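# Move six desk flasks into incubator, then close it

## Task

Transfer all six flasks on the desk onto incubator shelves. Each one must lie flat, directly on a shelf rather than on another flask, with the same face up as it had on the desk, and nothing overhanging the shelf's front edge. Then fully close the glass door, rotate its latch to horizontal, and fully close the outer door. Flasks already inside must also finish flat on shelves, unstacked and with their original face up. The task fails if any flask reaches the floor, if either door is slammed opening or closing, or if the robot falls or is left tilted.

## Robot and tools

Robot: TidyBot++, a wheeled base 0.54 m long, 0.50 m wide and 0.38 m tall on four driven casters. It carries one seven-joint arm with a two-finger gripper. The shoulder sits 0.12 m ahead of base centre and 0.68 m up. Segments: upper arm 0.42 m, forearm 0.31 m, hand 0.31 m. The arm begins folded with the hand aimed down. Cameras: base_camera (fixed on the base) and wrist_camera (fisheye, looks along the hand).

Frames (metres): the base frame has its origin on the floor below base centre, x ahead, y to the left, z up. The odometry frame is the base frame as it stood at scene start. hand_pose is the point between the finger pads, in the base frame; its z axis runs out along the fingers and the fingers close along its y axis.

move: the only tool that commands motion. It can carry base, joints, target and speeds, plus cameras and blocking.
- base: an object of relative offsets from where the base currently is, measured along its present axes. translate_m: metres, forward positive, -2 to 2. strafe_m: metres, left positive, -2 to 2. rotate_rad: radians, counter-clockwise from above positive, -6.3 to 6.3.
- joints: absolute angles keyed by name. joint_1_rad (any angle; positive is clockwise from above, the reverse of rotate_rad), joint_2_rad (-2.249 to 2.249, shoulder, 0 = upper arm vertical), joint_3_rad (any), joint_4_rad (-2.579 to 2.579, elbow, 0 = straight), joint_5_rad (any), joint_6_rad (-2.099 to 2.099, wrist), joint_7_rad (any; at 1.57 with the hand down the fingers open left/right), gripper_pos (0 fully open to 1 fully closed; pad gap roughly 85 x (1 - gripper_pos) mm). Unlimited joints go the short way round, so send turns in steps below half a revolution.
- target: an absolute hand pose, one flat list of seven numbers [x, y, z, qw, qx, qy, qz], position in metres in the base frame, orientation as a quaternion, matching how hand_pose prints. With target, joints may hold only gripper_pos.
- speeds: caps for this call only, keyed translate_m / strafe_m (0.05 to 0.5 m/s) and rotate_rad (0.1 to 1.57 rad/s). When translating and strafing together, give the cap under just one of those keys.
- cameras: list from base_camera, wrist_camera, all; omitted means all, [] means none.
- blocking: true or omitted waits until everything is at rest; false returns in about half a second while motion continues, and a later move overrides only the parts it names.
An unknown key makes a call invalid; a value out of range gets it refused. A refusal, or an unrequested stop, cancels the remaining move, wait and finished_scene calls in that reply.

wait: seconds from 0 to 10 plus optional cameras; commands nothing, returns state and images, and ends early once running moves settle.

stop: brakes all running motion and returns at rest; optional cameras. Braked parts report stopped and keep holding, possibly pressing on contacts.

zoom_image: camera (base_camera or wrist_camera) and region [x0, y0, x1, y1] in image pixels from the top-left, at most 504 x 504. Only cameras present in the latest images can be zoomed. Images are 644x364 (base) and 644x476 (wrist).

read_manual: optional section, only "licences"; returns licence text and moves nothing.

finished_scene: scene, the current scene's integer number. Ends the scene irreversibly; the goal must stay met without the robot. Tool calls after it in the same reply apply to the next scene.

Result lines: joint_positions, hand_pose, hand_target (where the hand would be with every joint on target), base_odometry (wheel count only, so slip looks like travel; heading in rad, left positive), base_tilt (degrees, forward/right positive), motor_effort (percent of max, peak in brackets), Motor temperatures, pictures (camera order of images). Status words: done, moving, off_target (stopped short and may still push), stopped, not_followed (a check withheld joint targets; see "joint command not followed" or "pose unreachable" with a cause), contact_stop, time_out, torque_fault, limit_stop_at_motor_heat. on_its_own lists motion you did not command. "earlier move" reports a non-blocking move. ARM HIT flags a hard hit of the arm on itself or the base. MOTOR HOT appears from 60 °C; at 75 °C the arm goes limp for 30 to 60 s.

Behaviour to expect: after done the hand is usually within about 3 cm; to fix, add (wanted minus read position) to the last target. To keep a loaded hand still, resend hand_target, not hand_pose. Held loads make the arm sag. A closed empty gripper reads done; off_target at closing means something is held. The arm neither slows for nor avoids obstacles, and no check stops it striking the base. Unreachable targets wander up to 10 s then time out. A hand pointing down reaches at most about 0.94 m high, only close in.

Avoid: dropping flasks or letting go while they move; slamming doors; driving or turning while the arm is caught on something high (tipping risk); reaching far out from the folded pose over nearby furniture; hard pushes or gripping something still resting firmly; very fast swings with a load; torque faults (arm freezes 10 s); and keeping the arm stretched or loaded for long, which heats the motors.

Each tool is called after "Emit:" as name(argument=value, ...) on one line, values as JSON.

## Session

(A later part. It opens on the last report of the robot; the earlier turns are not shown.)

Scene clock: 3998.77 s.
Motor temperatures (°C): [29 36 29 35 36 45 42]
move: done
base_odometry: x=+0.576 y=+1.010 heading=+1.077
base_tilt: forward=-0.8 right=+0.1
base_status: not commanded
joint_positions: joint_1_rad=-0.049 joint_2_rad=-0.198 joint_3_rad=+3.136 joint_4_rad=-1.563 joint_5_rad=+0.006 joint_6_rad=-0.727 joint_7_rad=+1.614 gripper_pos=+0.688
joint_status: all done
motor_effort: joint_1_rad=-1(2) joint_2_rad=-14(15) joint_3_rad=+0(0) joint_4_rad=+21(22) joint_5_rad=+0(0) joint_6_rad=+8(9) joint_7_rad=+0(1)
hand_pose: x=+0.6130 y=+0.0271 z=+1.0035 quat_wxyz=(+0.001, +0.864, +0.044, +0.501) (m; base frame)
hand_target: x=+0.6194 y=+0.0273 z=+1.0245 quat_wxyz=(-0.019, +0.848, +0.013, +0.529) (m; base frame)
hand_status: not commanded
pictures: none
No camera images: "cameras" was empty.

Emit:
move(joints={"joint_2_rad": -0.209, "joint_4_rad": -1.592, "joint_6_rad": -0.647}, cameras=[])

Emit:
move(joints={"joint_2_rad": -0.211, "joint_4_rad": -1.608, "joint_6_rad": -0.633}, cameras=["wrist_camera"])

Scene clock: 4008.10 s.
Motor temperatures (°C): [29 36 29 35 36 45 42]
move: done
base_odometry: x=+0.576 y=+1.010 heading=+1.077
base_tilt: forward=-0.8 right=+0.2
base_status: not commanded
joint_positions: joint_1_rad=-0.049 joint_2_rad=-0.200 joint_3_rad=+3.136 joint_4_rad=-1.591 joint_5_rad=+0.006 joint_6_rad=-0.712 joint_7_rad=+1.614 gripper_pos=+0.688
joint_status: all done
motor_effort: joint_1_rad=-1(2) joint_2_rad=-12(15) joint_3_rad=+0(1) joint_4_rad=+21(22) joint_5_rad=+0(0) joint_6_rad=+9(9) joint_7_rad=+0(1)
hand_pose: x=+0.6124 y=+0.0271 z=+0.9924 quat_wxyz=(+0.001, +0.867, +0.044, +0.496) (m; base frame)
hand_target: x=+0.6188 y=+0.0273 z=+1.0141 quat_wxyz=(-0.019, +0.849, +0.013, +0.527) (m; base frame)
hand_status: not commanded
pictures: none
No camera images: "cameras" was empty.

Scene clock: 4008.67 s.
Motor temperatures (°C): [29 36 29 35 36 45 42]
move: done
base_odometry: x=+0.576 y=+1.010 heading=+1.077
base_tilt: forward=-0.8 right=+0.1
base_status: not commanded
joint_positions: joint_1_rad=-0.049 joint_2_rad=-0.201 joint_3_rad=+3.136 joint_4_rad=-1.604 joint_5_rad=+0.006 joint_6_rad=-0.699 joint_7_rad=+1.614 gripper_pos=+0.688
joint_status: all done
motor_effort: joint_1_rad=-1(2) joint_2_rad=-12(13) joint_3_rad=+0(1) joint_4_rad=+21(22) joint_5_rad=+1(1) joint_6_rad=+8(10) joint_7_rad=+0(1)
hand_pose: x=+0.6126 y=+0.0271 z=+0.9893 quat_wxyz=(+0.001, +0.867, +0.044, +0.497) (m; base frame)
hand_target: x=+0.6188 y=+0.0273 z=+1.0096 quat_wxyz=(-0.019, +0.849, +0.013, +0.527) (m; base frame)
hand_status: not commanded
pictures: wrist_camera

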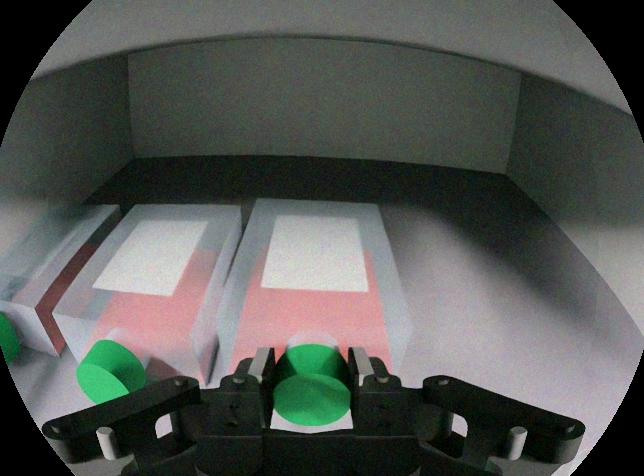

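Emit:
move(joints={"joint_2_rad": -0.211, "joint_4_rad": -1.62, "joint_6_rad": -0.61}, cameras=[])

Emit:
move(joints={"joint_2_rad": -0.211, "joint_4_rad": -1.632, "joint_6_rad": -0.595}, cameras=["wrist_camera"])

Scene clock: 4016.40 s.
Motor temperatures (°C): [29 36 29 35 36 45 42]
move: done
base_odometry: x=+0.576 y=+1.010 heading=+1.077
base_tilt: forward=-0.8 right=+0.1
base_status: not commanded
joint_positions: joint_1_rad=-0.049 joint_2_rad=-0.203 joint_3_rad=+3.136 joint_4_rad=-1.615 joint_5_rad=+0.006 joint_6_rad=-0.675 joint_7_rad=+1.614 gripper_pos=+0.688
joint_status: all done
motor_effort: joint_1_rad=-1(2) joint_2_rad=-11(12) joint_3_rad=+0(0) joint_4_rad=+21(22) joint_5_rad=+0(1) joint_6_rad=+8(9) joint_7_rad=+1(1)
hand_pose: x=+0.6144 y=+0.0273 z=+0.9902 quat_wxyz=(+0.001, +0.863, +0.044, +0.503) (m; base frame)
hand_target: x=+0.6209 y=+0.0274 z=+1.0090 quat_wxyz=(-0.019, +0.846, +0.013, +0.532) (m; base frame)
hand_status: not commanded
pictures: none
No camera images: "cameras" was empty.

Scene clock: 4017.00 s.
Motor temperatures (°C): [29 36 29 35 36 45 42]
move: done
base_odometry: x=+0.576 y=+1.010 heading=+1.077
base_tilt: forward=-0.8 right=+0.1
base_status: not commanded
joint_positions: joint_1_rad=-0.049 joint_2_rad=-0.204 joint_3_rad=+3.136 joint_4_rad=-1.629 joint_5_rad=+0.006 joint_6_rad=-0.661 joint_7_rad=+1.614 gripper_pos=+0.688
joint_status: all done
motor_effort: joint_1_rad=-1(2) joint_2_rad=-14(16) joint_3_rad=+0(1) joint_4_rad=+22(22) joint_5_rad=+0(0) joint_6_rad=+8(9) joint_7_rad=+0(1)
hand_pose: x=+0.6150 y=+0.0273 z=+0.9859 quat_wxyz=(+0.001, +0.863, +0.044, +0.503) (m; base frame)
hand_target: x=+0.6219 y=+0.0274 z=+1.0061 quat_wxyz=(-0.019, +0.846, +0.013, +0.533) (m; base frame)
hand_status: not commanded
pictures: wrist_camera

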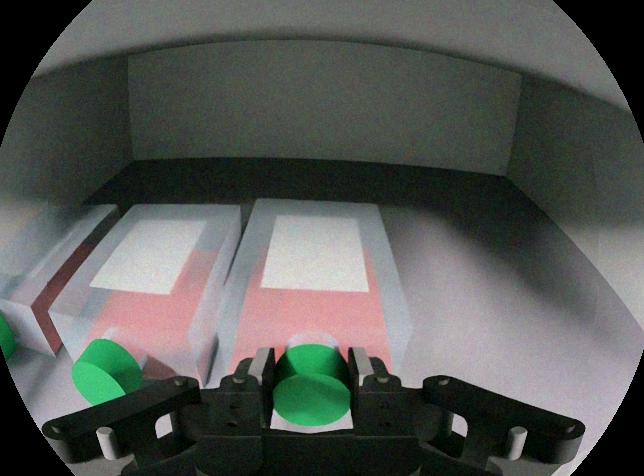

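Emit:
move(joints={"joint_2_rad": -0.211, "joint_4_rad": -1.644, "joint_6_rad": -0.588}, cameras=[])

Emit:
move(joints={"joint_2_rad": -0.211, "joint_4_rad": -1.656, "joint_6_rad": -0.581}, cameras=["wrist_camera"])

Scene clock: 4023.57 s.
Motor temperatures (°C): [29 36 29 35 36 45 42]
move: done
base_odometry: x=+0.576 y=+1.010 heading=+1.077
base_tilt: forward=-0.8 right=+0.1
base_status: not commanded
joint_positions: joint_1_rad=-0.049 joint_2_rad=-0.204 joint_3_rad=+3.136 joint_4_rad=-1.635 joint_5_rad=+0.006 joint_6_rad=-0.651 joint_7_rad=+1.614 gripper_pos=+0.688
joint_status: all done
motor_effort: joint_1_rad=-1(1) joint_2_rad=-13(14) joint_3_rad=+0(0) joint_4_rad=+20(22) joint_5_rad=+0(0) joint_6_rad=+8(9) joint_7_rad=+0(1)
hand_pose: x=+0.6156 y=+0.0274 z=+0.9853 quat_wxyz=(+0.001, +0.862, +0.044, +0.505) (m; base frame)
hand_target: x=+0.6218 y=+0.0274 z=+1.0010 quat_wxyz=(-0.019, +0.847, +0.013, +0.531) (m; base frame)
hand_status: not commanded
pictures: none
No camera images: "cameras" was empty.

Scene clock: 4024.10 s.
Motor temperatures (°C): [29 36 29 35 36 45 42]
move: done
base_odometry: x=+0.576 y=+1.010 heading=+1.077
base_tilt: forward=-0.8 right=+0.1
base_status: not commanded
joint_positions: joint_1_rad=-0.049 joint_2_rad=-0.206 joint_3_rad=+3.136 joint_4_rad=-1.642 joint_5_rad=+0.006 joint_6_rad=-0.641 joint_7_rad=+1.614 gripper_pos=+0.688
joint_status: all done
motor_effort: joint_1_rad=-2(2) joint_2_rad=-12(13) joint_3_rad=-1(1) joint_4_rad=+20(22) joint_5_rad=+0(1) joint_6_rad=+7(8) joint_7_rad=+0(1)
hand_pose: x=+0.6159 y=+0.0274 z=+0.9850 quat_wxyz=(+0.001, +0.860, +0.044, +0.508) (m; base frame)
hand_target: x=+0.6216 y=+0.0274 z=+0.9958 quat_wxyz=(-0.019, +0.848, +0.013, +0.529) (m; base frame)
hand_status: not commanded
pictures: wrist_camera

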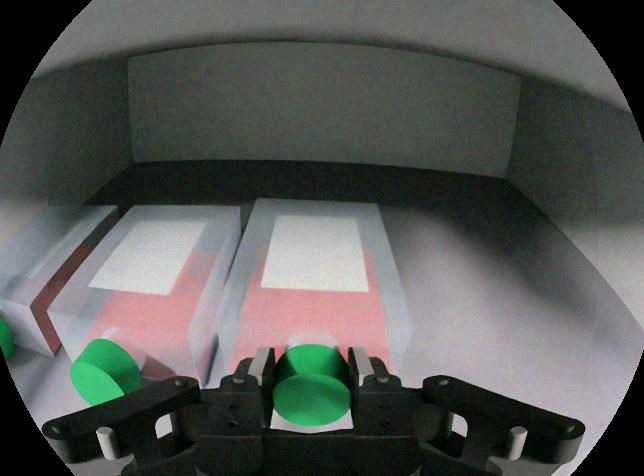

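Emit:
move(joints={"joint_2_rad": -0.211, "joint_4_rad": -1.649, "joint_6_rad": -0.586, "gripper_pos": 0.82}, cameras=[])

Emit:
move(joints={"gripper_pos": 0.5}, cameras=["wrist_camera"])

Scene clock: 4035.10 s.
Motor temperatures (°C): [29 36 29 34 36 45 42]
move: off_target
base_odometry: x=+0.576 y=+1.010 heading=+1.077
base_tilt: forward=-0.8 right=+0.1
base_status: not commanded
joint_positions: joint_1_rad=-0.049 joint_2_rad=-0.206 joint_3_rad=+3.136 joint_4_rad=-1.642 joint_5_rad=+0.006 joint_6_rad=-0.641 joint_7_rad=+1.614 gripper_pos=+0.688
joint_status: gripper_pos off_target (ended at +0.688, target +0.820); the others done
motor_effort: joint_1_rad=-2(2) joint_2_rad=-12(13) joint_3_rad=+0(1) joint_4_rad=+20(21) joint_5_rad=+0(1) joint_6_rad=+7(7) joint_7_rad=+0(1)
hand_pose: x=+0.6159 y=+0.0274 z=+0.9850 quat_wxyz=(+0.001, +0.860, +0.044, +0.508) (m; base frame)
hand_target: x=+0.6216 y=+0.0274 z=+0.9986 quat_wxyz=(-0.019, +0.848, +0.013, +0.530) (m; base frame)
hand_status: not commanded
pictures: none
No camera images: "cameras" was empty.

Scene clock: 4035.80 s.
Motor temperatures (°C): [29 36 29 34 36 45 42]
move: done
base_odometry: x=+0.576 y=+1.010 heading=+1.077
base_tilt: forward=-0.8 right=+0.1
base_status: not commanded
joint_positions: joint_1_rad=-0.049 joint_2_rad=-0.206 joint_3_rad=+3.136 joint_4_rad=-1.644 joint_5_rad=+0.006 joint_6_rad=-0.641 joint_7_rad=+1.614 gripper_pos=+0.500
joint_status: all done
motor_effort: joint_1_rad=-1(2) joint_2_rad=-13(14) joint_3_rad=+0(1) joint_4_rad=+21(21) joint_5_rad=+0(0) joint_6_rad=+8(8) joint_7_rad=+0(1)
hand_pose: x=+0.6157 y=+0.0274 z=+0.9838 quat_wxyz=(+0.001, +0.861, +0.044, +0.507) (m; base frame)
hand_target: x=+0.6216 y=+0.0274 z=+0.9986 quat_wxyz=(-0.019, +0.848, +0.013, +0.530) (m; base frame)
hand_status: not commanded
pictures: wrist_camera

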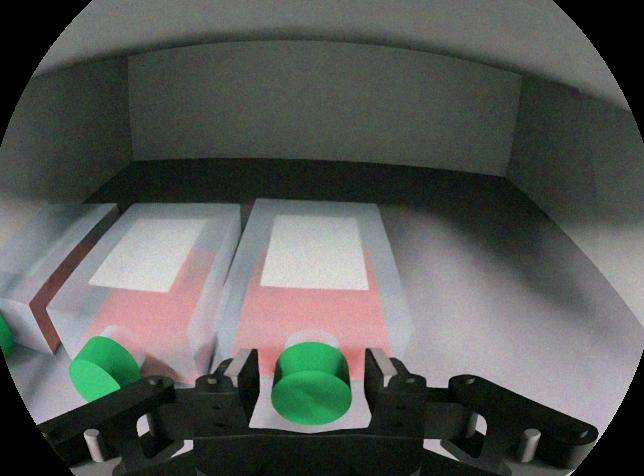

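Emit:
move(base={"translate_m": -0.14, "strafe_m": -0.007}, speeds={"translate_m": 0.12}, cameras=["wrist_camera"])

Scene clock: 4044.00 s.
Motor temperatures (°C): [29 36 29 34 36 45 42]
move: done
base_odometry: x=+0.516 y=+0.884 heading=+1.077
base_tilt: forward=-0.8 right=+0.1
base_status: done
joint_positions: joint_1_rad=-0.049 joint_2_rad=-0.210 joint_3_rad=+3.136 joint_4_rad=-1.645 joint_5_rad=+0.006 joint_6_rad=-0.640 joint_7_rad=+1.614 gripper_pos=+0.500
joint_status: not commanded
motor_effort: joint_1_rad=-1(2) joint_2_rad=-14(17) joint_3_rad=+0(1) joint_4_rad=+21(22) joint_5_rad=+0(1) joint_6_rad=+7(8) joint_7_rad=+1(1)
hand_pose: x=+0.6143 y=+0.0273 z=+0.9859 quat_wxyz=(+0.001, +0.860, +0.044, +0.509) (m; base frame)
hand_target: x=+0.6216 y=+0.0274 z=+0.9986 quat_wxyz=(-0.019, +0.848, +0.013, +0.530) (m; base frame)
hand_status: not commanded
pictures: wrist_camera

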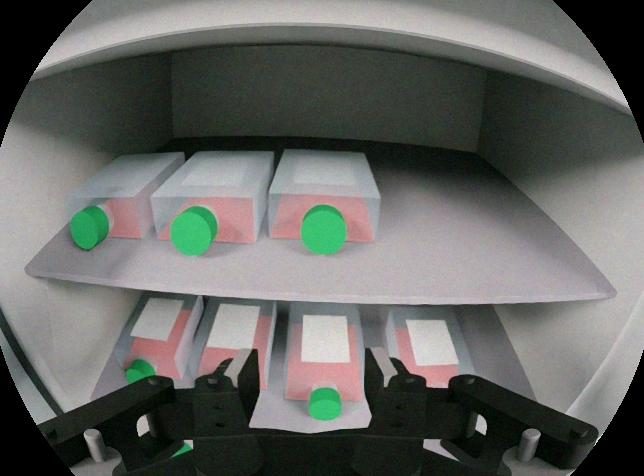

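Emit:
move(base={"translate_m": -0.6, "strafe_m": -0.03}, speeds={"translate_m": 0.4}, cameras=["wrist_camera"])

Emit:
move(base={"translate_m": -0.995, "strafe_m": 0.655, "rotate_rad": 1.622}, joints={"joint_2_rad": -0.459, "joint_4_rad": -2.075, "joint_6_rad": -0.52, "joint_7_rad": 1.7, "gripper_pos": 0.4}, speeds={"translate_m": 0.4, "rotate_rad": 1.0}, cameras=["wrist_camera"])

Scene clock: 4075.67 s.
Motor temperatures (°C): [29 36 29 34 36 45 42]
move: done
base_odometry: x=+0.258 y=+0.341 heading=+1.077
base_tilt: forward=-0.8 right=+0.1
base_status: done
joint_positions: joint_1_rad=-0.049 joint_2_rad=-0.212 joint_3_rad=+3.136 joint_4_rad=-1.645 joint_5_rad=+0.006 joint_6_rad=-0.640 joint_7_rad=+1.614 gripper_pos=+0.500
joint_status: not commanded
motor_effort: joint_1_rad=-1(2) joint_2_rad=-13(16) joint_3_rad=+0(1) joint_4_rad=+21(22) joint_5_rad=+0(1) joint_6_rad=+8(8) joint_7_rad=+0(1)
hand_pose: x=+0.6139 y=+0.0273 z=+0.9861 quat_wxyz=(+0.001, +0.860, +0.044, +0.509) (m; base frame)
hand_target: x=+0.6216 y=+0.0274 z=+0.9986 quat_wxyz=(-0.019, +0.848, +0.013, +0.530) (m; base frame)
hand_status: not commanded
pictures: wrist_camera

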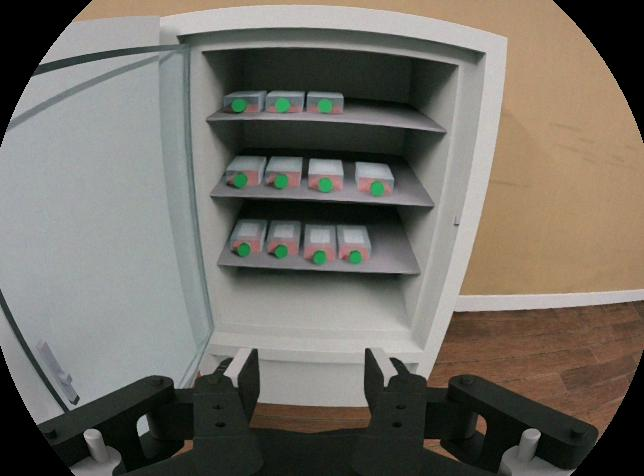

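Scene clock: 4079.73 s.
Motor temperatures (°C): [29 36 29 34 36 45 42]
move: done
base_odometry: x=-0.791 y=-0.225 heading=+2.700
base_tilt: forward=-0.8 right=+0.1
base_status: done
joint_positions: joint_1_rad=-0.049 joint_2_rad=-0.444 joint_3_rad=+3.138 joint_4_rad=-2.068 joint_5_rad=+0.006 joint_6_rad=-0.586 joint_7_rad=+1.629 gripper_pos=+0.400
joint_status: all done
motor_effort: joint_1_rad=-1(4) joint_2_rad=-5(17) joint_3_rad=+0(4) joint_4_rad=+20(22) joint_5_rad=+0(1) joint_6_rad=+7(8) joint_7_rad=+1(2)
hand_pose: x=+0.5015 y=+0.0204 z=+0.8597 quat_wxyz=(+0.005, +0.892, +0.051, +0.450) (m; base frame)
hand_target: x=+0.5089 y=+0.0216 z=+0.8781 quat_wxyz=(+0.019, +0.873, +0.079, +0.481) (m; base frame)
hand_status: not commanded
pictures: wrist_camera

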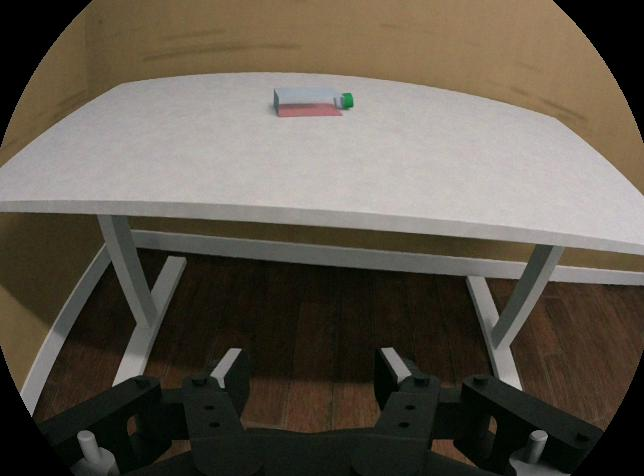

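Emit:
move(joints={"joint_2_rad": 0.484, "joint_4_rad": -0.567, "joint_6_rad": -2.01, "joint_7_rad": 3.49}, cameras=[])

Emit:
move(base={"translate_m": 0.46, "strafe_m": 0.0}, speeds={"translate_m": 0.25}, cameras=["wrist_camera"])

Scene clock: 4094.93 s.
Motor temperatures (°C): [29 36 29 34 36 45 42]
move: done
base_odometry: x=-0.791 y=-0.225 heading=+2.700
base_tilt: forward=-0.8 right=+0.1
base_status: not commanded
joint_positions: joint_1_rad=-0.049 joint_2_rad=+0.472 joint_3_rad=+3.138 joint_4_rad=-0.587 joint_5_rad=+0.006 joint_6_rad=-1.941 joint_7_rad=+3.411 gripper_pos=+0.400
joint_status: all done
motor_effort: joint_1_rad=-1(2) joint_2_rad=-32(34) joint_3_rad=-1(1) joint_4_rad=+15(22) joint_5_rad=+0(1) joint_6_rad=+2(8) joint_7_rad=+1(2)
hand_pose: x=+0.6277 y=+0.0256 z=+0.9023 quat_wxyz=(+0.057, +0.585, +0.808, +0.043) (m; base frame)
hand_target: x=+0.6120 y=+0.0266 z=+0.9001 quat_wxyz=(+0.032, +0.552, +0.833, +0.024) (m; base frame)
hand_status: not commanded
pictures: none
No camera images: "cameras" was empty.

Scene clock: 4097.60 s.
Motor temperatures (°C): [29 36 29 34 36 45 42]
move: done
base_odometry: x=-1.207 y=-0.028 heading=+2.700
base_tilt: forward=-0.8 right=+0.1
base_status: done
joint_positions: joint_1_rad=-0.049 joint_2_rad=+0.484 joint_3_rad=+3.138 joint_4_rad=-0.584 joint_5_rad=+0.006 joint_6_rad=-1.947 joint_7_rad=+3.413 gripper_pos=+0.400
joint_status: not commanded
motor_effort: joint_1_rad=-1(3) joint_2_rad=-32(35) joint_3_rad=-1(1) joint_4_rad=+15(16) joint_5_rad=+0(0) joint_6_rad=+1(2) joint_7_rad=+0(1)
hand_pose: x=+0.6288 y=+0.0257 z=+0.8967 quat_wxyz=(+0.050, +0.584, +0.809, +0.038) (m; base frame)
hand_target: x=+0.6120 y=+0.0266 z=+0.9001 quat_wxyz=(+0.032, +0.552, +0.833, +0.024) (m; base frame)
hand_status: not commanded
pictures: wrist_camera

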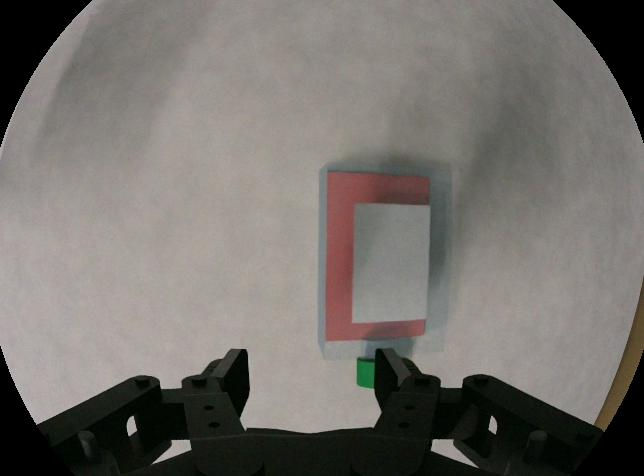

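Emit:
move(base={"translate_m": 0.0455, "strafe_m": -0.018}, speeds={"translate_m": 0.1}, joints={"joint_2_rad": 0.52, "joint_4_rad": -0.59, "joint_6_rad": -1.95}, cameras=["wrist_camera"])

Scene clock: 4129.17 s.
Motor temperatures (°C): [29 37 29 34 36 45 42]
move: done
base_odometry: x=-1.240 y=+0.008 heading=+2.701
base_tilt: forward=-0.8 right=+0.1
base_status: done
joint_positions: joint_1_rad=-0.049 joint_2_rad=+0.521 joint_3_rad=+3.138 joint_4_rad=-0.586 joint_5_rad=+0.006 joint_6_rad=-1.947 joint_7_rad=+3.413 gripper_pos=+0.400
joint_status: all done
motor_effort: joint_1_rad=-1(3) joint_2_rad=-33(36) joint_3_rad=+0(2) joint_4_rad=+15(16) joint_5_rad=+0(1) joint_6_rad=+1(2) joint_7_rad=+0(1)
hand_pose: x=+0.6361 y=+0.0261 z=+0.8772 quat_wxyz=(+0.035, +0.585, +0.810, +0.026) (m; base frame)
hand_target: x=+0.6343 y=+0.0277 z=+0.8765 quat_wxyz=(+0.033, +0.552, +0.833, +0.025) (m; base frame)
hand_status: not commanded
pictures: wrist_camera

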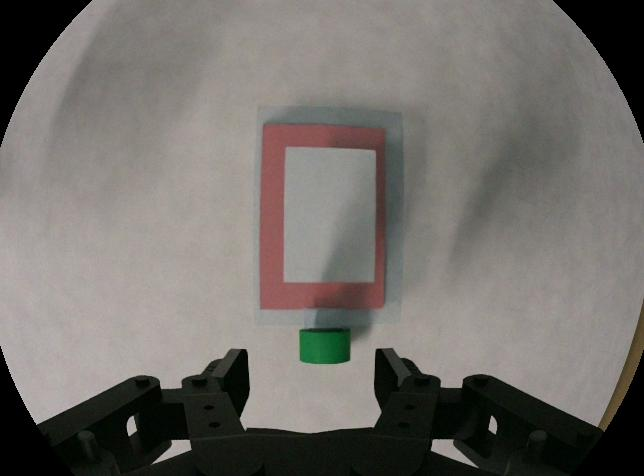

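Emit:
move(base={"translate_m": 0.0, "strafe_m": -0.004}, speeds={"strafe_m": 0.1}, joints={"joint_2_rad": 0.548, "joint_4_rad": -0.705, "joint_6_rad": -1.80}, cameras=["wrist_camera"])

Scene clock: 4144.13 s.
Motor temperatures (°C): [29 37 29 34 36 45 42]
move: done
base_odometry: x=-1.239 y=+0.011 heading=+2.701
base_tilt: forward=-0.8 right=+0.2
base_status: done
joint_positions: joint_1_rad=-0.050 joint_2_rad=+0.546 joint_3_rad=+3.138 joint_4_rad=-0.698 joint_5_rad=+0.006 joint_6_rad=-1.862 joint_7_rad=+3.413 gripper_pos=+0.400
joint_status: all done
motor_effort: joint_1_rad=-1(4) joint_2_rad=-35(37) joint_3_rad=-1(2) joint_4_rad=+15(18) joint_5_rad=+0(1) joint_6_rad=+0(1) joint_7_rad=+1(1)
hand_pose: x=+0.6453 y=+0.0268 z=+0.8313 quat_wxyz=(+0.015, +0.585, +0.811, +0.009) (m; base frame)
hand_target: x=+0.6636 y=+0.0292 z=+0.8291 quat_wxyz=(+0.035, +0.552, +0.833, +0.027) (m; base frame)
hand_status: not commanded
pictures: wrist_camera

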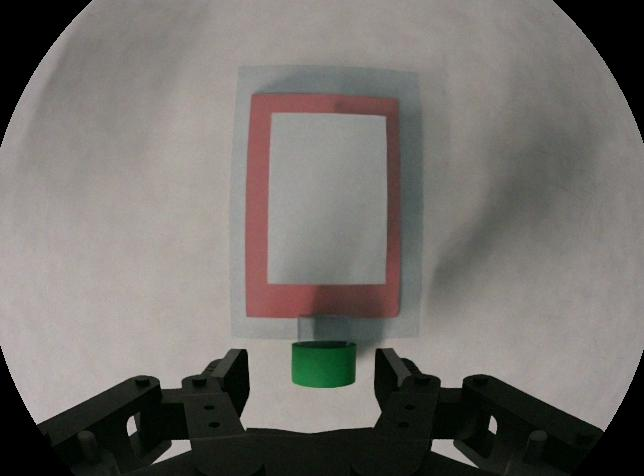

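Emit:
move(joints={"joint_2_rad": 0.551, "joint_4_rad": -0.745, "joint_6_rad": -1.765}, cameras=["wrist_camera"])

Emit:
move(joints={"joint_2_rad": 0.576, "joint_4_rad": -0.75, "joint_6_rad": -1.765}, cameras=["wrist_camera"])

Scene clock: 4158.00 s.
Motor temperatures (°C): [29 37 29 34 36 45 42]
move: done
base_odometry: x=-1.239 y=+0.011 heading=+2.701
base_tilt: forward=-0.8 right=+0.1
base_status: not commanded
joint_positions: joint_1_rad=-0.050 joint_2_rad=+0.549 joint_3_rad=+3.138 joint_4_rad=-0.740 joint_5_rad=+0.006 joint_6_rad=-1.830 joint_7_rad=+3.413 gripper_pos=+0.400
joint_status: all done
motor_effort: joint_1_rad=-1(2) joint_2_rad=-35(36) joint_3_rad=-1(1) joint_4_rad=+16(16) joint_5_rad=+0(1) joint_6_rad=+1(1) joint_7_rad=+1(1)
hand_pose: x=+0.6470 y=+0.0269 z=+0.8173 quat_wxyz=(+0.011, +0.585, +0.811, +0.006) (m; base frame)
hand_target: x=+0.6661 y=+0.0294 z=+0.8153 quat_wxyz=(+0.032, +0.552, +0.833, +0.024) (m; base frame)
hand_status: not commanded
pictures: wrist_camera

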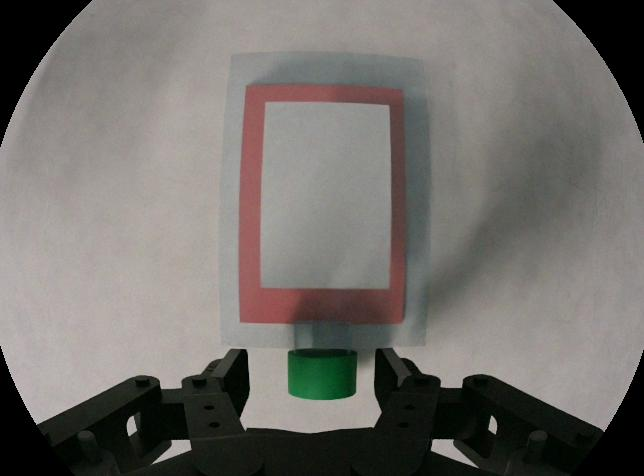

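Scene clock: 4158.73 s.
Motor temperatures (°C): [29 37 29 34 36 45 42]
move: done
base_odometry: x=-1.239 y=+0.011 heading=+2.701
base_tilt: forward=-0.8 right=+0.2
base_status: not commanded
joint_positions: joint_1_rad=-0.050 joint_2_rad=+0.567 joint_3_rad=+3.138 joint_4_rad=-0.742 joint_5_rad=+0.006 joint_6_rad=-1.830 joint_7_rad=+3.413 gripper_pos=+0.400
joint_status: all done
motor_effort: joint_1_rad=-1(2) joint_2_rad=-35(37) joint_3_rad=-1(1) joint_4_rad=+15(16) joint_5_rad=+0(1) joint_6_rad=+0(1) joint_7_rad=+0(1)
hand_pose: x=+0.6488 y=+0.0270 z=+0.8069 quat_wxyz=(+0.003, +0.585, +0.811, -0.001) (m; base frame)
hand_target: x=+0.6681 y=+0.0295 z=+0.8000 quat_wxyz=(+0.020, +0.552, +0.833, +0.015) (m; base frame)
hand_status: not commanded
pictures: wrist_camera

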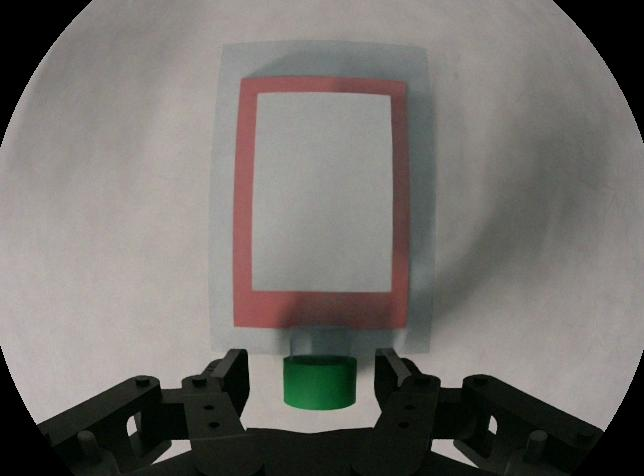

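Emit:
move(base={"translate_m": 0.003, "strafe_m": 0.0}, speeds={"translate_m": 0.05}, joints={"joint_2_rad": 0.583, "joint_4_rad": -0.75, "joint_6_rad": -1.765}, cameras=["wrist_camera"])

Scene clock: 4166.67 s.
Motor temperatures (°C): [29 37 29 34 36 45 42]
move: done
base_odometry: x=-1.242 y=+0.013 heading=+2.701
base_tilt: forward=-0.8 right=+0.1
base_status: done
joint_positions: joint_1_rad=-0.050 joint_2_rad=+0.574 joint_3_rad=+3.138 joint_4_rad=-0.743 joint_5_rad=+0.006 joint_6_rad=-1.829 joint_7_rad=+3.413 gripper_pos=+0.400
joint_status: all done
motor_effort: joint_1_rad=-1(4) joint_2_rad=-35(38) joint_3_rad=-1(2) joint_4_rad=+15(16) joint_5_rad=+0(1) joint_6_rad=+0(1) joint_7_rad=+0(1)
hand_pose: x=+0.6497 y=+0.0270 z=+0.8029 quat_wxyz=(+0.000, +0.585, +0.811, -0.003) (m; base frame)
hand_target: x=+0.6689 y=+0.0295 z=+0.7961 quat_wxyz=(+0.017, +0.553, +0.833, +0.013) (m; base frame)
hand_status: not commanded
pictures: wrist_camera

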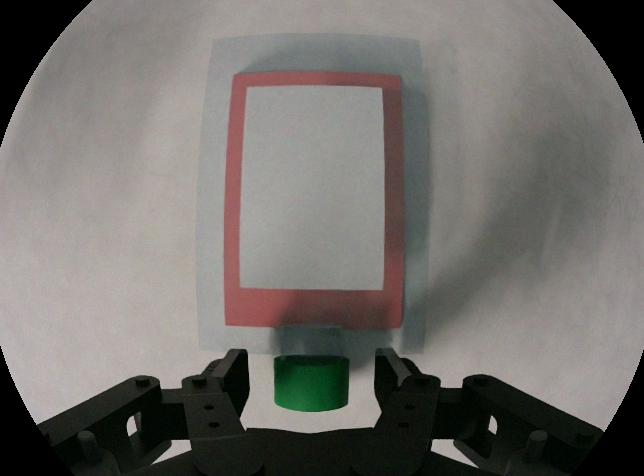

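Emit:
move(joints={"gripper_pos": 0.82}, cameras=["wrist_camera"])

Emit:
move(joints={"joint_2_rad": 0.53, "joint_4_rad": -0.62, "joint_6_rad": -1.95, "gripper_pos": 0.85}, cameras=["wrist_camera"])

Emit:
move(joints={"joint_2_rad": 0.45, "joint_4_rad": -0.66, "joint_6_rad": -1.96, "gripper_pos": 0.88}, cameras=[])

Scene clock: 4178.23 s.
Motor temperatures (°C): [29 38 29 34 36 45 42]
move: off_target
base_odometry: x=-1.242 y=+0.013 heading=+2.701
base_tilt: forward=-0.8 right=+0.1
base_status: not commanded
joint_positions: joint_1_rad=-0.050 joint_2_rad=+0.573 joint_3_rad=+3.138 joint_4_rad=-0.743 joint_5_rad=+0.006 joint_6_rad=-1.828 joint_7_rad=+3.413 gripper_pos=+0.695
joint_status: gripper_pos off_target (ended at +0.695, target +0.820)
motor_effort: joint_1_rad=-1(2) joint_2_rad=-34(37) joint_3_rad=-1(1) joint_4_rad=+14(16) joint_5_rad=+0(1) joint_6_rad=+0(1) joint_7_rad=+0(1)
hand_pose: x=+0.6497 y=+0.0270 z=+0.8036 quat_wxyz=(+0.001, +0.585, +0.811, -0.002) (m; base frame)
hand_target: x=+0.6689 y=+0.0295 z=+0.7961 quat_wxyz=(+0.017, +0.553, +0.833, +0.013) (m; base frame)
hand_status: not commanded
pictures: wrist_camera

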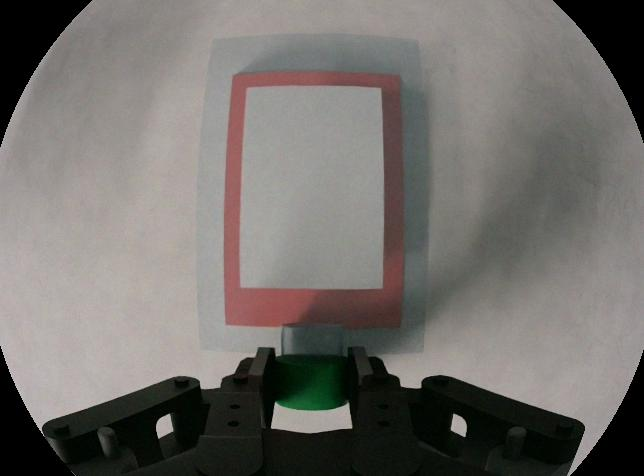

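Scene clock: 4179.33 s.
Motor temperatures (°C): [29 38 29 34 36 45 42]
move: off_target
base_odometry: x=-1.242 y=+0.013 heading=+2.701
base_tilt: forward=-0.8 right=+0.2
base_status: not commanded
joint_positions: joint_1_rad=-0.050 joint_2_rad=+0.540 joint_3_rad=+3.138 joint_4_rad=-0.639 joint_5_rad=+0.006 joint_6_rad=-1.895 joint_7_rad=+3.413 gripper_pos=+0.695
joint_status: gripper_pos off_target (ended at +0.695, target +0.850); the others done
motor_effort: joint_1_rad=-1(2) joint_2_rad=-36(39) joint_3_rad=-1(1) joint_4_rad=+15(19) joint_5_rad=-1(1) joint_6_rad=+1(1) joint_7_rad=+0(1)
hand_pose: x=+0.6463 y=+0.0268 z=+0.8523 quat_wxyz=(+0.028, +0.584, +0.811, +0.020) (m; base frame)
hand_target: x=+0.6308 y=+0.0275 z=+0.8622 quat_wxyz=(+0.017, +0.553, +0.833, +0.013) (m; base frame)
hand_status: not commanded
pictures: wrist_camera

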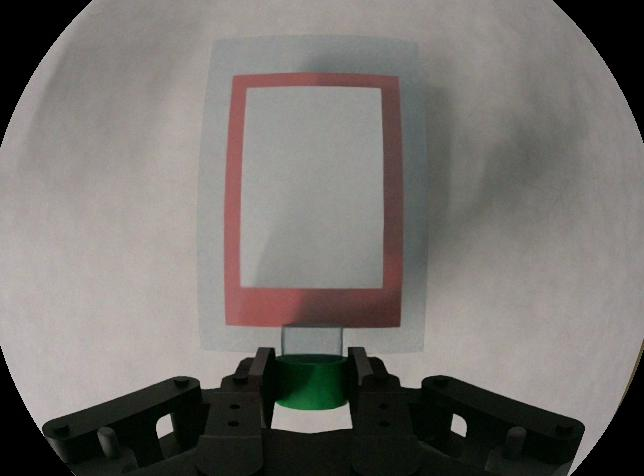

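Scene clock: 4180.33 s.
Motor temperatures (°C): [29 38 29 34 36 45 42]
move: off_target
base_odometry: x=-1.242 y=+0.013 heading=+2.701
base_tilt: forward=-0.8 right=+0.1
base_status: not commanded
joint_positions: joint_1_rad=-0.050 joint_2_rad=+0.459 joint_3_rad=+3.138 joint_4_rad=-0.658 joint_5_rad=+0.006 joint_6_rad=-1.898 joint_7_rad=+3.413 gripper_pos=+0.695
joint_status: gripper_pos off_target (ended at +0.695, target +0.880); the others done
motor_effort: joint_1_rad=-1(2) joint_2_rad=-32(38) joint_3_rad=-1(1) joint_4_rad=+15(18) joint_5_rad=+0(1) joint_6_rad=+1(2) joint_7_rad=+1(1)
hand_pose: x=+0.6264 y=+0.0258 z=+0.8880 quat_wxyz=(+0.051, +0.584, +0.810, +0.038) (m; base frame)
hand_target: x=+0.6051 y=+0.0262 z=+0.8900 quat_wxyz=(+0.029, +0.552, +0.833, +0.022) (m; base frame)
hand_status: not commanded
pictures: none
No camera images: "cameras" was empty.

Emit:
move(base={"translate_m": -0.23, "strafe_m": 0.0}, joints={"joint_7_rad": 1.55}, speeds={"translate_m": 0.2}, cameras=["wrist_camera"])

Emit:
move(joints={"joint_2_rad": 0.408, "joint_4_rad": -0.89, "joint_6_rad": -1.76}, cameras=[])

Emit:
move(joints={"joint_2_rad": 0.395, "joint_4_rad": -0.99, "joint_6_rad": -1.69}, cameras=[])

Emit:
move(joints={"joint_2_rad": 0.386, "joint_4_rad": -1.024, "joint_6_rad": -1.652}, cameras=["wrist_camera"])

Scene clock: 4193.90 s.
Motor temperatures (°C): [29 38 29 34 36 45 42]
move: done
base_odometry: x=-1.033 y=-0.085 heading=+2.700
base_tilt: forward=-0.8 right=+0.1
base_status: done
joint_positions: joint_1_rad=-0.050 joint_2_rad=+0.457 joint_3_rad=+3.138 joint_4_rad=-0.659 joint_5_rad=+0.006 joint_6_rad=-1.901 joint_7_rad=+1.626 gripper_pos=+0.695
joint_status: all done
motor_effort: joint_1_rad=-1(5) joint_2_rad=-32(36) joint_3_rad=-1(3) joint_4_rad=+15(17) joint_5_rad=+0(1) joint_6_rad=+1(2) joint_7_rad=+1(1)
hand_pose: x=+0.6251 y=+0.0260 z=+0.8890 quat_wxyz=(+0.002, +0.997, +0.053, +0.063) (m; base frame)
hand_target: x=+0.6051 y=+0.0262 z=+0.8900 quat_wxyz=(-0.002, +0.999, +0.015, +0.036) (m; base frame)
hand_status: not commanded
pictures: wrist_camera

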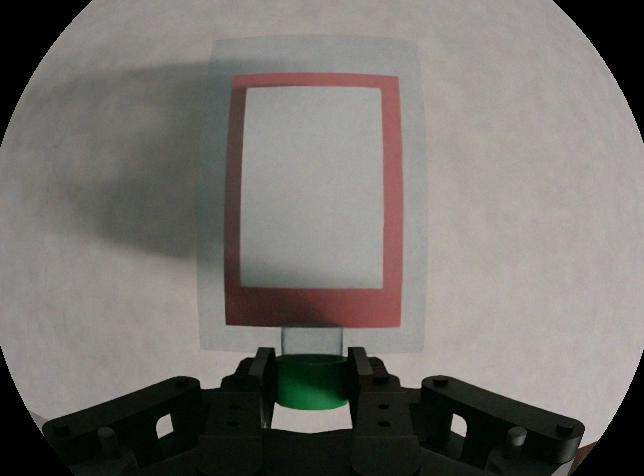

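Scene clock: 4195.40 s.
Motor temperatures (°C): [29 38 29 34 36 45 42]
move: done
base_odometry: x=-1.033 y=-0.085 heading=+2.700
base_tilt: forward=-0.8 right=+0.1
base_status: not commanded
joint_positions: joint_1_rad=-0.050 joint_2_rad=+0.431 joint_3_rad=+3.138 joint_4_rad=-0.885 joint_5_rad=+0.006 joint_6_rad=-1.825 joint_7_rad=+1.626 gripper_pos=+0.695
joint_status: all done
motor_effort: joint_1_rad=-1(2) joint_2_rad=-32(34) joint_3_rad=-1(1) joint_4_rad=+16(18) joint_5_rad=+0(1) joint_6_rad=+0(2) joint_7_rad=+0(1)
hand_pose: x=+0.5986 y=+0.0246 z=+0.8319 quat_wxyz=(+0.002, +0.999, +0.053, +0.000) (m; base frame)
hand_target: x=+0.6139 y=+0.0267 z=+0.8425 quat_wxyz=(-0.002, +0.999, +0.015, +0.042) (m; base frame)
hand_status: not commanded
pictures: none
No camera images: "cameras" was empty.

Scene clock: 4196.50 s.
Motor temperatures (°C): [29 38 29 34 36 45 42]
move: done
base_odometry: x=-1.033 y=-0.085 heading=+2.700
base_tilt: forward=-0.8 right=+0.1
base_status: not commanded
joint_positions: joint_1_rad=-0.050 joint_2_rad=+0.416 joint_3_rad=+3.138 joint_4_rad=-0.986 joint_5_rad=+0.006 joint_6_rad=-1.759 joint_7_rad=+1.626 gripper_pos=+0.695
joint_status: all done
motor_effort: joint_1_rad=-1(2) joint_2_rad=-32(34) joint_3_rad=-1(1) joint_4_rad=+16(18) joint_5_rad=+0(1) joint_6_rad=+0(1) joint_7_rad=+1(1)
hand_pose: x=+0.5919 y=+0.0243 z=+0.8083 quat_wxyz=(+0.002, +0.999, +0.054, -0.010) (m; base frame)
hand_target: x=+0.6099 y=+0.0266 z=+0.8176 quat_wxyz=(-0.002, +0.999, +0.015, +0.033) (m; base frame)
hand_status: not commanded
pictures: none
No camera images: "cameras" was empty.

Scene clock: 4197.40 s.
Motor temperatures (°C): [29 38 29 34 36 45 42]
move: done
base_odometry: x=-1.033 y=-0.085 heading=+2.700
base_tilt: forward=-0.8 right=+0.1
base_status: not commanded
joint_positions: joint_1_rad=-0.050 joint_2_rad=+0.402 joint_3_rad=+3.138 joint_4_rad=-1.020 joint_5_rad=+0.006 joint_6_rad=-1.719 joint_7_rad=+1.626 gripper_pos=+0.695
joint_status: all done
motor_effort: joint_1_rad=-1(2) joint_2_rad=-32(32) joint_3_rad=-1(1) joint_4_rad=+16(18) joint_5_rad=+0(1) joint_6_rad=+0(1) joint_7_rad=+0(1)
hand_pose: x=+0.5942 y=+0.0244 z=+0.8046 quat_wxyz=(+0.003, +0.999, +0.054, +0.001) (m; base frame)
hand_target: x=+0.6117 y=+0.0267 z=+0.8116 quat_wxyz=(-0.002, +0.999, +0.015, +0.040) (m; base frame)
hand_status: not commanded
pictures: wrist_camera

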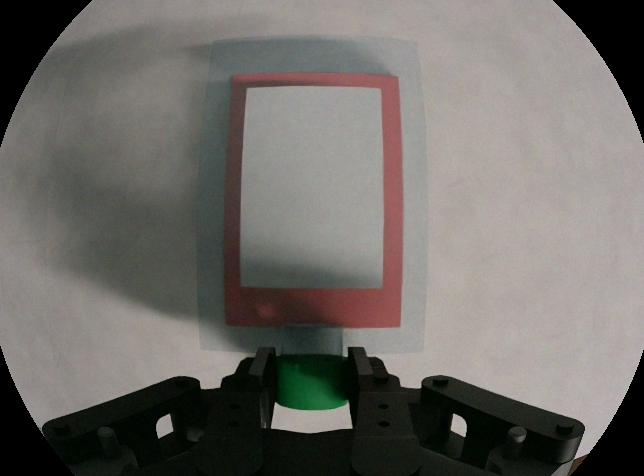

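Emit:
move(joints={"gripper_pos": 0.55}, cameras=["wrist_camera"])

Emit:
move(joints={"joint_2_rad": 0.117, "joint_4_rad": -1.466, "joint_6_rad": -1.128}, cameras=[])

Emit:
move(joints={"joint_2_rad": -0.091, "joint_4_rad": -1.857, "joint_6_rad": -0.596}, cameras=[])

Emit:
move(joints={"joint_2_rad": -0.189, "joint_4_rad": -2.224, "joint_6_rad": 0.02}, cameras=["wrist_camera"])

Scene clock: 4208.23 s.
Motor temperatures (°C): [29 38 29 34 36 45 42]
move: done
base_odometry: x=-1.033 y=-0.085 heading=+2.700
base_tilt: forward=-0.8 right=+0.1
base_status: not commanded
joint_positions: joint_1_rad=-0.050 joint_2_rad=+0.402 joint_3_rad=+3.138 joint_4_rad=-1.020 joint_5_rad=+0.006 joint_6_rad=-1.718 joint_7_rad=+1.626 gripper_pos=+0.550
joint_status: all done
motor_effort: joint_1_rad=-1(2) joint_2_rad=-31(32) joint_3_rad=-1(1) joint_4_rad=+16(17) joint_5_rad=+0(1) joint_6_rad=+1(1) joint_7_rad=+0(1)
hand_pose: x=+0.5943 y=+0.0244 z=+0.8046 quat_wxyz=(+0.003, +0.999, +0.054, +0.001) (m; base frame)
hand_target: x=+0.6117 y=+0.0267 z=+0.8116 quat_wxyz=(-0.002, +0.999, +0.015, +0.040) (m; base frame)
hand_status: not commanded
pictures: wrist_camera

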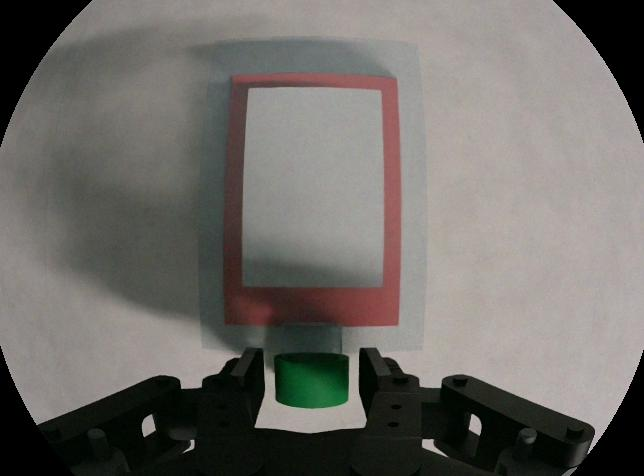

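Scene clock: 4210.17 s.
Motor temperatures (°C): [29 38 29 34 36 45 42]
move: done
base_odometry: x=-1.033 y=-0.085 heading=+2.700
base_tilt: forward=-0.8 right=+0.2
base_status: not commanded
joint_positions: joint_1_rad=-0.050 joint_2_rad=+0.132 joint_3_rad=+3.138 joint_4_rad=-1.458 joint_5_rad=+0.006 joint_6_rad=-1.199 joint_7_rad=+1.626 gripper_pos=+0.550
joint_status: all done
motor_effort: joint_1_rad=-1(2) joint_2_rad=-23(32) joint_3_rad=+0(1) joint_4_rad=+18(19) joint_5_rad=+0(1) joint_6_rad=+3(4) joint_7_rad=+1(1)
hand_pose: x=+0.5955 y=+0.0248 z=+0.8008 quat_wxyz=(+0.003, +0.983, +0.054, +0.175) (m; base frame)
hand_target: x=+0.6117 y=+0.0268 z=+0.8130 quat_wxyz=(-0.008, +0.977, +0.015, +0.214) (m; base frame)
hand_status: not commanded
pictures: none
No camera images: "cameras" was empty.

Scene clock: 4212.10 s.
Motor temperatures (°C): [29 38 29 34 36 45 42]
move: done
base_odometry: x=-1.033 y=-0.085 heading=+2.700
base_tilt: forward=-0.8 right=+0.1
base_status: not commanded
joint_positions: joint_1_rad=-0.050 joint_2_rad=-0.075 joint_3_rad=+3.138 joint_4_rad=-1.849 joint_5_rad=+0.006 joint_6_rad=-0.666 joint_7_rad=+1.626 gripper_pos=+0.550
joint_status: all done
motor_effort: joint_1_rad=-1(2) joint_2_rad=-17(24) joint_3_rad=+0(1) joint_4_rad=+19(20) joint_5_rad=+0(1) joint_6_rad=+6(6) joint_7_rad=+1(1)
hand_pose: x=+0.5956 y=+0.0256 z=+0.8003 quat_wxyz=(+0.003, +0.938, +0.053, +0.344) (m; base frame)
hand_target: x=+0.6073 y=+0.0266 z=+0.8185 quat_wxyz=(-0.014, +0.925, +0.014, +0.380) (m; base frame)
hand_status: not commanded
pictures: none
No camera images: "cameras" was empty.

Scene clock: 4214.00 s.
Motor temperatures (°C): [29 38 29 34 36 45 42]
move: done
base_odometry: x=-1.033 y=-0.085 heading=+2.700
base_tilt: forward=-0.8 right=+0.1
base_status: not commanded
joint_positions: joint_1_rad=-0.050 joint_2_rad=-0.171 joint_3_rad=+3.138 joint_4_rad=-2.216 joint_5_rad=+0.006 joint_6_rad=-0.050 joint_7_rad=+1.626 gripper_pos=+0.550
joint_status: all done
motor_effort: joint_1_rad=+0(3) joint_2_rad=-13(17) joint_3_rad=+0(1) joint_4_rad=+19(21) joint_5_rad=+0(1) joint_6_rad=+8(8) joint_7_rad=+1(2)
hand_pose: x=+0.5956 y=+0.0267 z=+0.7970 quat_wxyz=(+0.003, +0.865, +0.050, +0.500) (m; base frame)
hand_target: x=+0.6014 y=+0.0263 z=+0.8206 quat_wxyz=(-0.019, +0.845, +0.013, +0.534) (m; base frame)
hand_status: not commanded
pictures: wrist_camera

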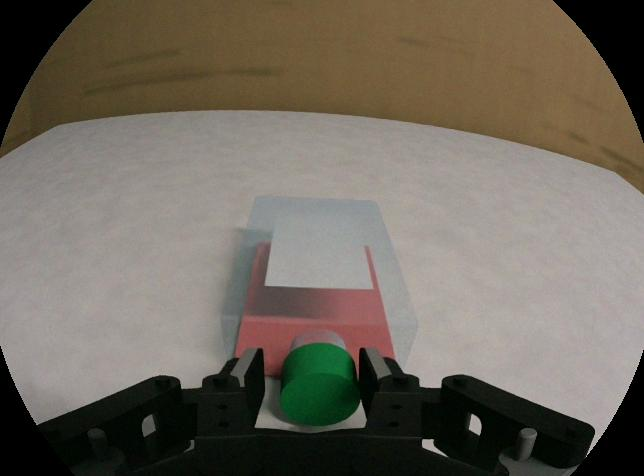

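Emit:
move(joints={"gripper_pos": 0.82}, cameras=[])

Emit:
move(joints={"joint_2_rad": -0.228, "joint_4_rad": -2.108, "joint_6_rad": -0.255, "gripper_pos": 0.88}, cameras=["wrist_camera"])

Emit:
move(base={"translate_m": -0.3}, joints={"joint_2_rad": -0.459, "joint_4_rad": -2.075, "joint_6_rad": -0.52, "gripper_pos": 0.88}, speeds={"translate_m": 0.25}, cameras=["wrist_camera"])

Emit:
move(base={"translate_m": -0.788, "strafe_m": -0.837, "rotate_rad": -1.623}, speeds={"translate_m": 0.3, "rotate_rad": 1.0}, cameras=["wrist_camera"])

Scene clock: 4230.33 s.
Motor temperatures (°C): [29 38 29 34 36 45 42]
move: off_target
base_odometry: x=-1.033 y=-0.085 heading=+2.700
base_tilt: forward=-0.8 right=+0.1
base_status: not commanded
joint_positions: joint_1_rad=-0.050 joint_2_rad=-0.172 joint_3_rad=+3.138 joint_4_rad=-2.217 joint_5_rad=+0.006 joint_6_rad=-0.047 joint_7_rad=+1.626 gripper_pos=+0.688
joint_status: gripper_pos off_target (ended at +0.688, target +0.820)
motor_effort: joint_1_rad=-1(2) joint_2_rad=-13(13) joint_3_rad=+0(1) joint_4_rad=+19(20) joint_5_rad=+0(0) joint_6_rad=+8(8) joint_7_rad=+0(1)
hand_pose: x=+0.5959 y=+0.0268 z=+0.7980 quat_wxyz=(+0.003, +0.864, +0.050, +0.501) (m; base frame)
hand_target: x=+0.6014 y=+0.0263 z=+0.8206 quat_wxyz=(-0.019, +0.845, +0.013, +0.534) (m; base frame)
hand_status: not commanded
pictures: none
No camera images: "cameras" was empty.

Scene clock: 4231.33 s.
Motor temperatures (°C): [29 38 29 34 36 45 42]
move: off_target
base_odometry: x=-1.033 y=-0.085 heading=+2.700
base_tilt: forward=-0.8 right=+0.2
base_status: not commanded
joint_positions: joint_1_rad=-0.050 joint_2_rad=-0.210 joint_3_rad=+3.138 joint_4_rad=-2.129 joint_5_rad=+0.006 joint_6_rad=-0.200 joint_7_rad=+1.626 gripper_pos=+0.688
joint_status: gripper_pos off_target (ended at +0.688, target +0.880); the others done
motor_effort: joint_1_rad=-1(2) joint_2_rad=-13(15) joint_3_rad=+0(1) joint_4_rad=+21(22) joint_5_rad=+0(1) joint_6_rad=+8(9) joint_7_rad=+0(1)
hand_pose: x=+0.5916 y=+0.0262 z=+0.8235 quat_wxyz=(+0.003, +0.871, +0.050, +0.489) (m; base frame)
hand_target: x=+0.5857 y=+0.0255 z=+0.8296 quat_wxyz=(-0.017, +0.876, +0.014, +0.482) (m; base frame)
hand_status: not commanded
pictures: wrist_camera

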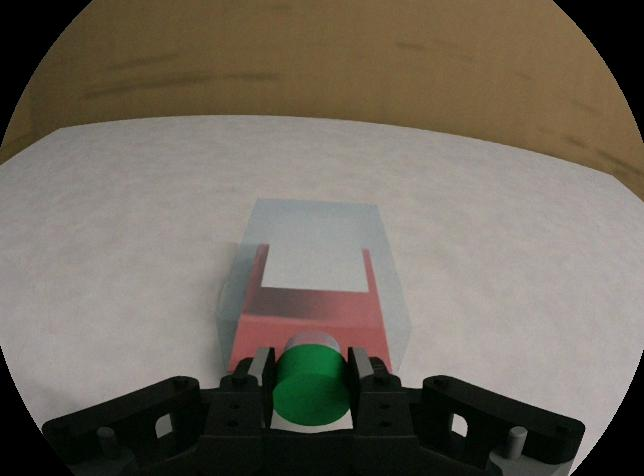

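Scene clock: 4233.37 s.
Motor temperatures (°C): [29 38 29 34 36 45 42]
move: off_target
base_odometry: x=-0.762 y=-0.213 heading=+2.700
base_tilt: forward=-0.8 right=+0.1
base_status: done
joint_positions: joint_1_rad=-0.050 joint_2_rad=-0.455 joint_3_rad=+3.138 joint_4_rad=-2.099 joint_5_rad=+0.006 joint_6_rad=-0.460 joint_7_rad=+1.626 gripper_pos=+0.688
joint_status: gripper_pos off_target (ended at +0.688, target +0.880); the others done
motor_effort: joint_1_rad=-1(2) joint_2_rad=-6(17) joint_3_rad=+0(1) joint_4_rad=+22(23) joint_5_rad=+0(1) joint_6_rad=+8(9) joint_7_rad=+0(1)
hand_pose: x=+0.5152 y=+0.0218 z=+0.8786 quat_wxyz=(+0.004, +0.867, +0.049, +0.496) (m; base frame)
hand_target: x=+0.5089 y=+0.0216 z=+0.8781 quat_wxyz=(-0.017, +0.876, +0.014, +0.482) (m; base frame)
hand_status: not commanded
pictures: wrist_camera

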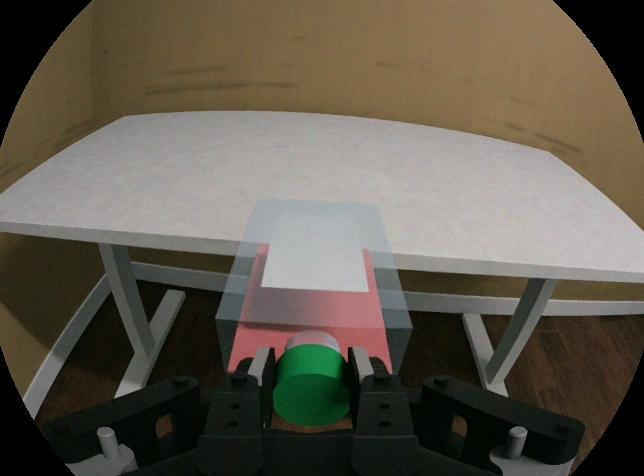

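Scene clock: 4238.13 s.
Motor temperatures (°C): [29 38 29 34 36 45 42]
move: done
base_odometry: x=+0.308 y=+0.207 heading=+1.077
base_tilt: forward=-0.8 right=+0.1
base_status: done
joint_positions: joint_1_rad=-0.050 joint_2_rad=-0.454 joint_3_rad=+3.138 joint_4_rad=-2.098 joint_5_rad=+0.006 joint_6_rad=-0.460 joint_7_rad=+1.626 gripper_pos=+0.688
joint_status: not commanded
motor_effort: joint_1_rad=-1(3) joint_2_rad=-6(8) joint_3_rad=+0(3) joint_4_rad=+22(23) joint_5_rad=+0(1) joint_6_rad=+9(9) joint_7_rad=+1(1)
hand_pose: x=+0.5153 y=+0.0218 z=+0.8785 quat_wxyz=(+0.004, +0.867, +0.049, +0.496) (m; base frame)
hand_target: x=+0.5089 y=+0.0216 z=+0.8781 quat_wxyz=(-0.017, +0.876, +0.014, +0.482) (m; base frame)
hand_status: not commanded
pictures: wrist_camera

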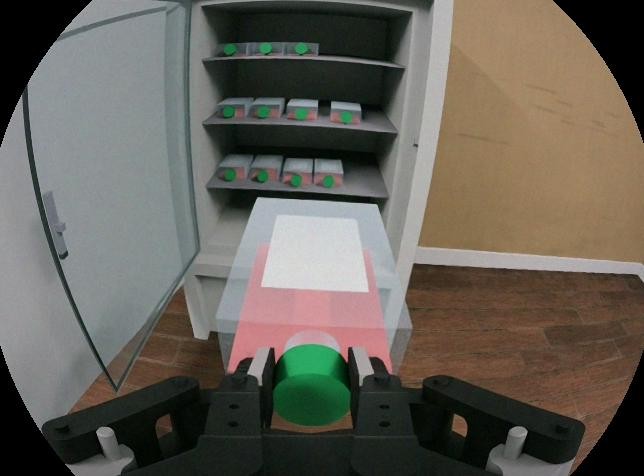

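Emit:
move(joints={"joint_2_rad": -0.204, "joint_4_rad": -1.548, "joint_6_rad": -0.86}, cameras=[])

Emit:
move(joints={"joint_6_rad": -0.70}, cameras=["wrist_camera"])

Scene clock: 4258.50 s.
Motor temperatures (°C): [29 37 29 34 36 45 42]
move: done
base_odometry: x=+0.308 y=+0.207 heading=+1.077
base_tilt: forward=-0.8 right=+0.1
base_status: not commanded
joint_positions: joint_1_rad=-0.050 joint_2_rad=-0.214 joint_3_rad=+3.138 joint_4_rad=-1.574 joint_5_rad=+0.006 joint_6_rad=-0.797 joint_7_rad=+1.626 gripper_pos=+0.688
joint_status: all done
motor_effort: joint_1_rad=-2(2) joint_2_rad=-14(14) joint_3_rad=+0(0) joint_4_rad=+22(23) joint_5_rad=+0(1) joint_6_rad=+8(9) joint_7_rad=+1(1)
hand_pose: x=+0.5955 y=+0.0256 z=+0.9865 quat_wxyz=(+0.004, +0.880, +0.049, +0.473) (m; base frame)
hand_target: x=+0.5903 y=+0.0258 z=+0.9803 quat_wxyz=(-0.016, +0.892, +0.014, +0.452) (m; base frame)
hand_status: not commanded
pictures: none
No camera images: "cameras" was empty.

Scene clock: 4259.23 s.
Motor temperatures (°C): [29 37 29 34 36 45 42]
move: done
base_odometry: x=+0.308 y=+0.207 heading=+1.077
base_tilt: forward=-0.8 right=+0.2
base_status: not commanded
joint_positions: joint_1_rad=-0.050 joint_2_rad=-0.214 joint_3_rad=+3.138 joint_4_rad=-1.566 joint_5_rad=+0.006 joint_6_rad=-0.703 joint_7_rad=+1.626 gripper_pos=+0.688
joint_status: all done
motor_effort: joint_1_rad=-1(2) joint_2_rad=-14(14) joint_3_rad=+0(0) joint_4_rad=+21(23) joint_5_rad=+0(1) joint_6_rad=+8(10) joint_7_rad=+0(1)
hand_pose: x=+0.6114 y=+0.0266 z=+1.0162 quat_wxyz=(+0.004, +0.855, +0.048, +0.517) (m; base frame)
hand_target: x=+0.6164 y=+0.0271 z=+1.0227 quat_wxyz=(-0.019, +0.853, +0.013, +0.521) (m; base frame)
hand_status: not commanded
pictures: wrist_camera

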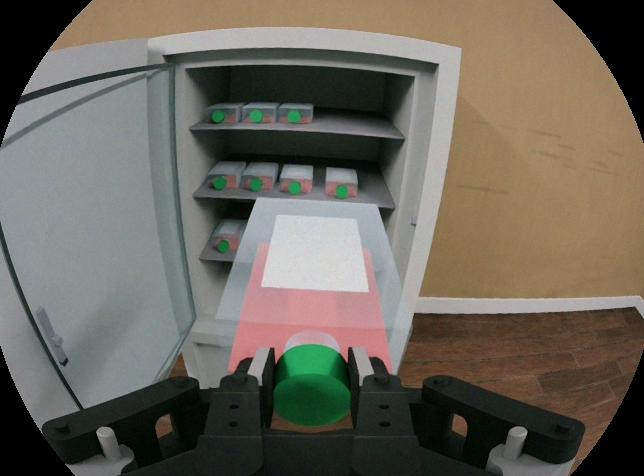

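Emit:
move(joints={"joint_6_rad": -0.82}, cameras=[])

Scene clock: 4271.13 s.
Motor temperatures (°C): [29 37 29 34 36 45 42]
move: done
base_odometry: x=+0.308 y=+0.207 heading=+1.077
base_tilt: forward=-0.8 right=+0.1
base_status: not commanded
joint_positions: joint_1_rad=-0.050 joint_2_rad=-0.213 joint_3_rad=+3.138 joint_4_rad=-1.564 joint_5_rad=+0.006 joint_6_rad=-0.802 joint_7_rad=+1.626 gripper_pos=+0.688
joint_status: all done
motor_effort: joint_1_rad=-1(2) joint_2_rad=-13(15) joint_3_rad=+0(0) joint_4_rad=+21(24) joint_5_rad=+0(0) joint_6_rad=+8(10) joint_7_rad=+0(1)
hand_pose: x=+0.5963 y=+0.0256 z=+0.9902 quat_wxyz=(+0.004, +0.879, +0.049, +0.474) (m; base frame)
hand_target: x=+0.5975 y=+0.0261 z=+0.9905 quat_wxyz=(-0.017, +0.883, +0.014, +0.469) (m; base frame)
hand_status: not commanded
pictures: none
No camera images: "cameras" was empty.


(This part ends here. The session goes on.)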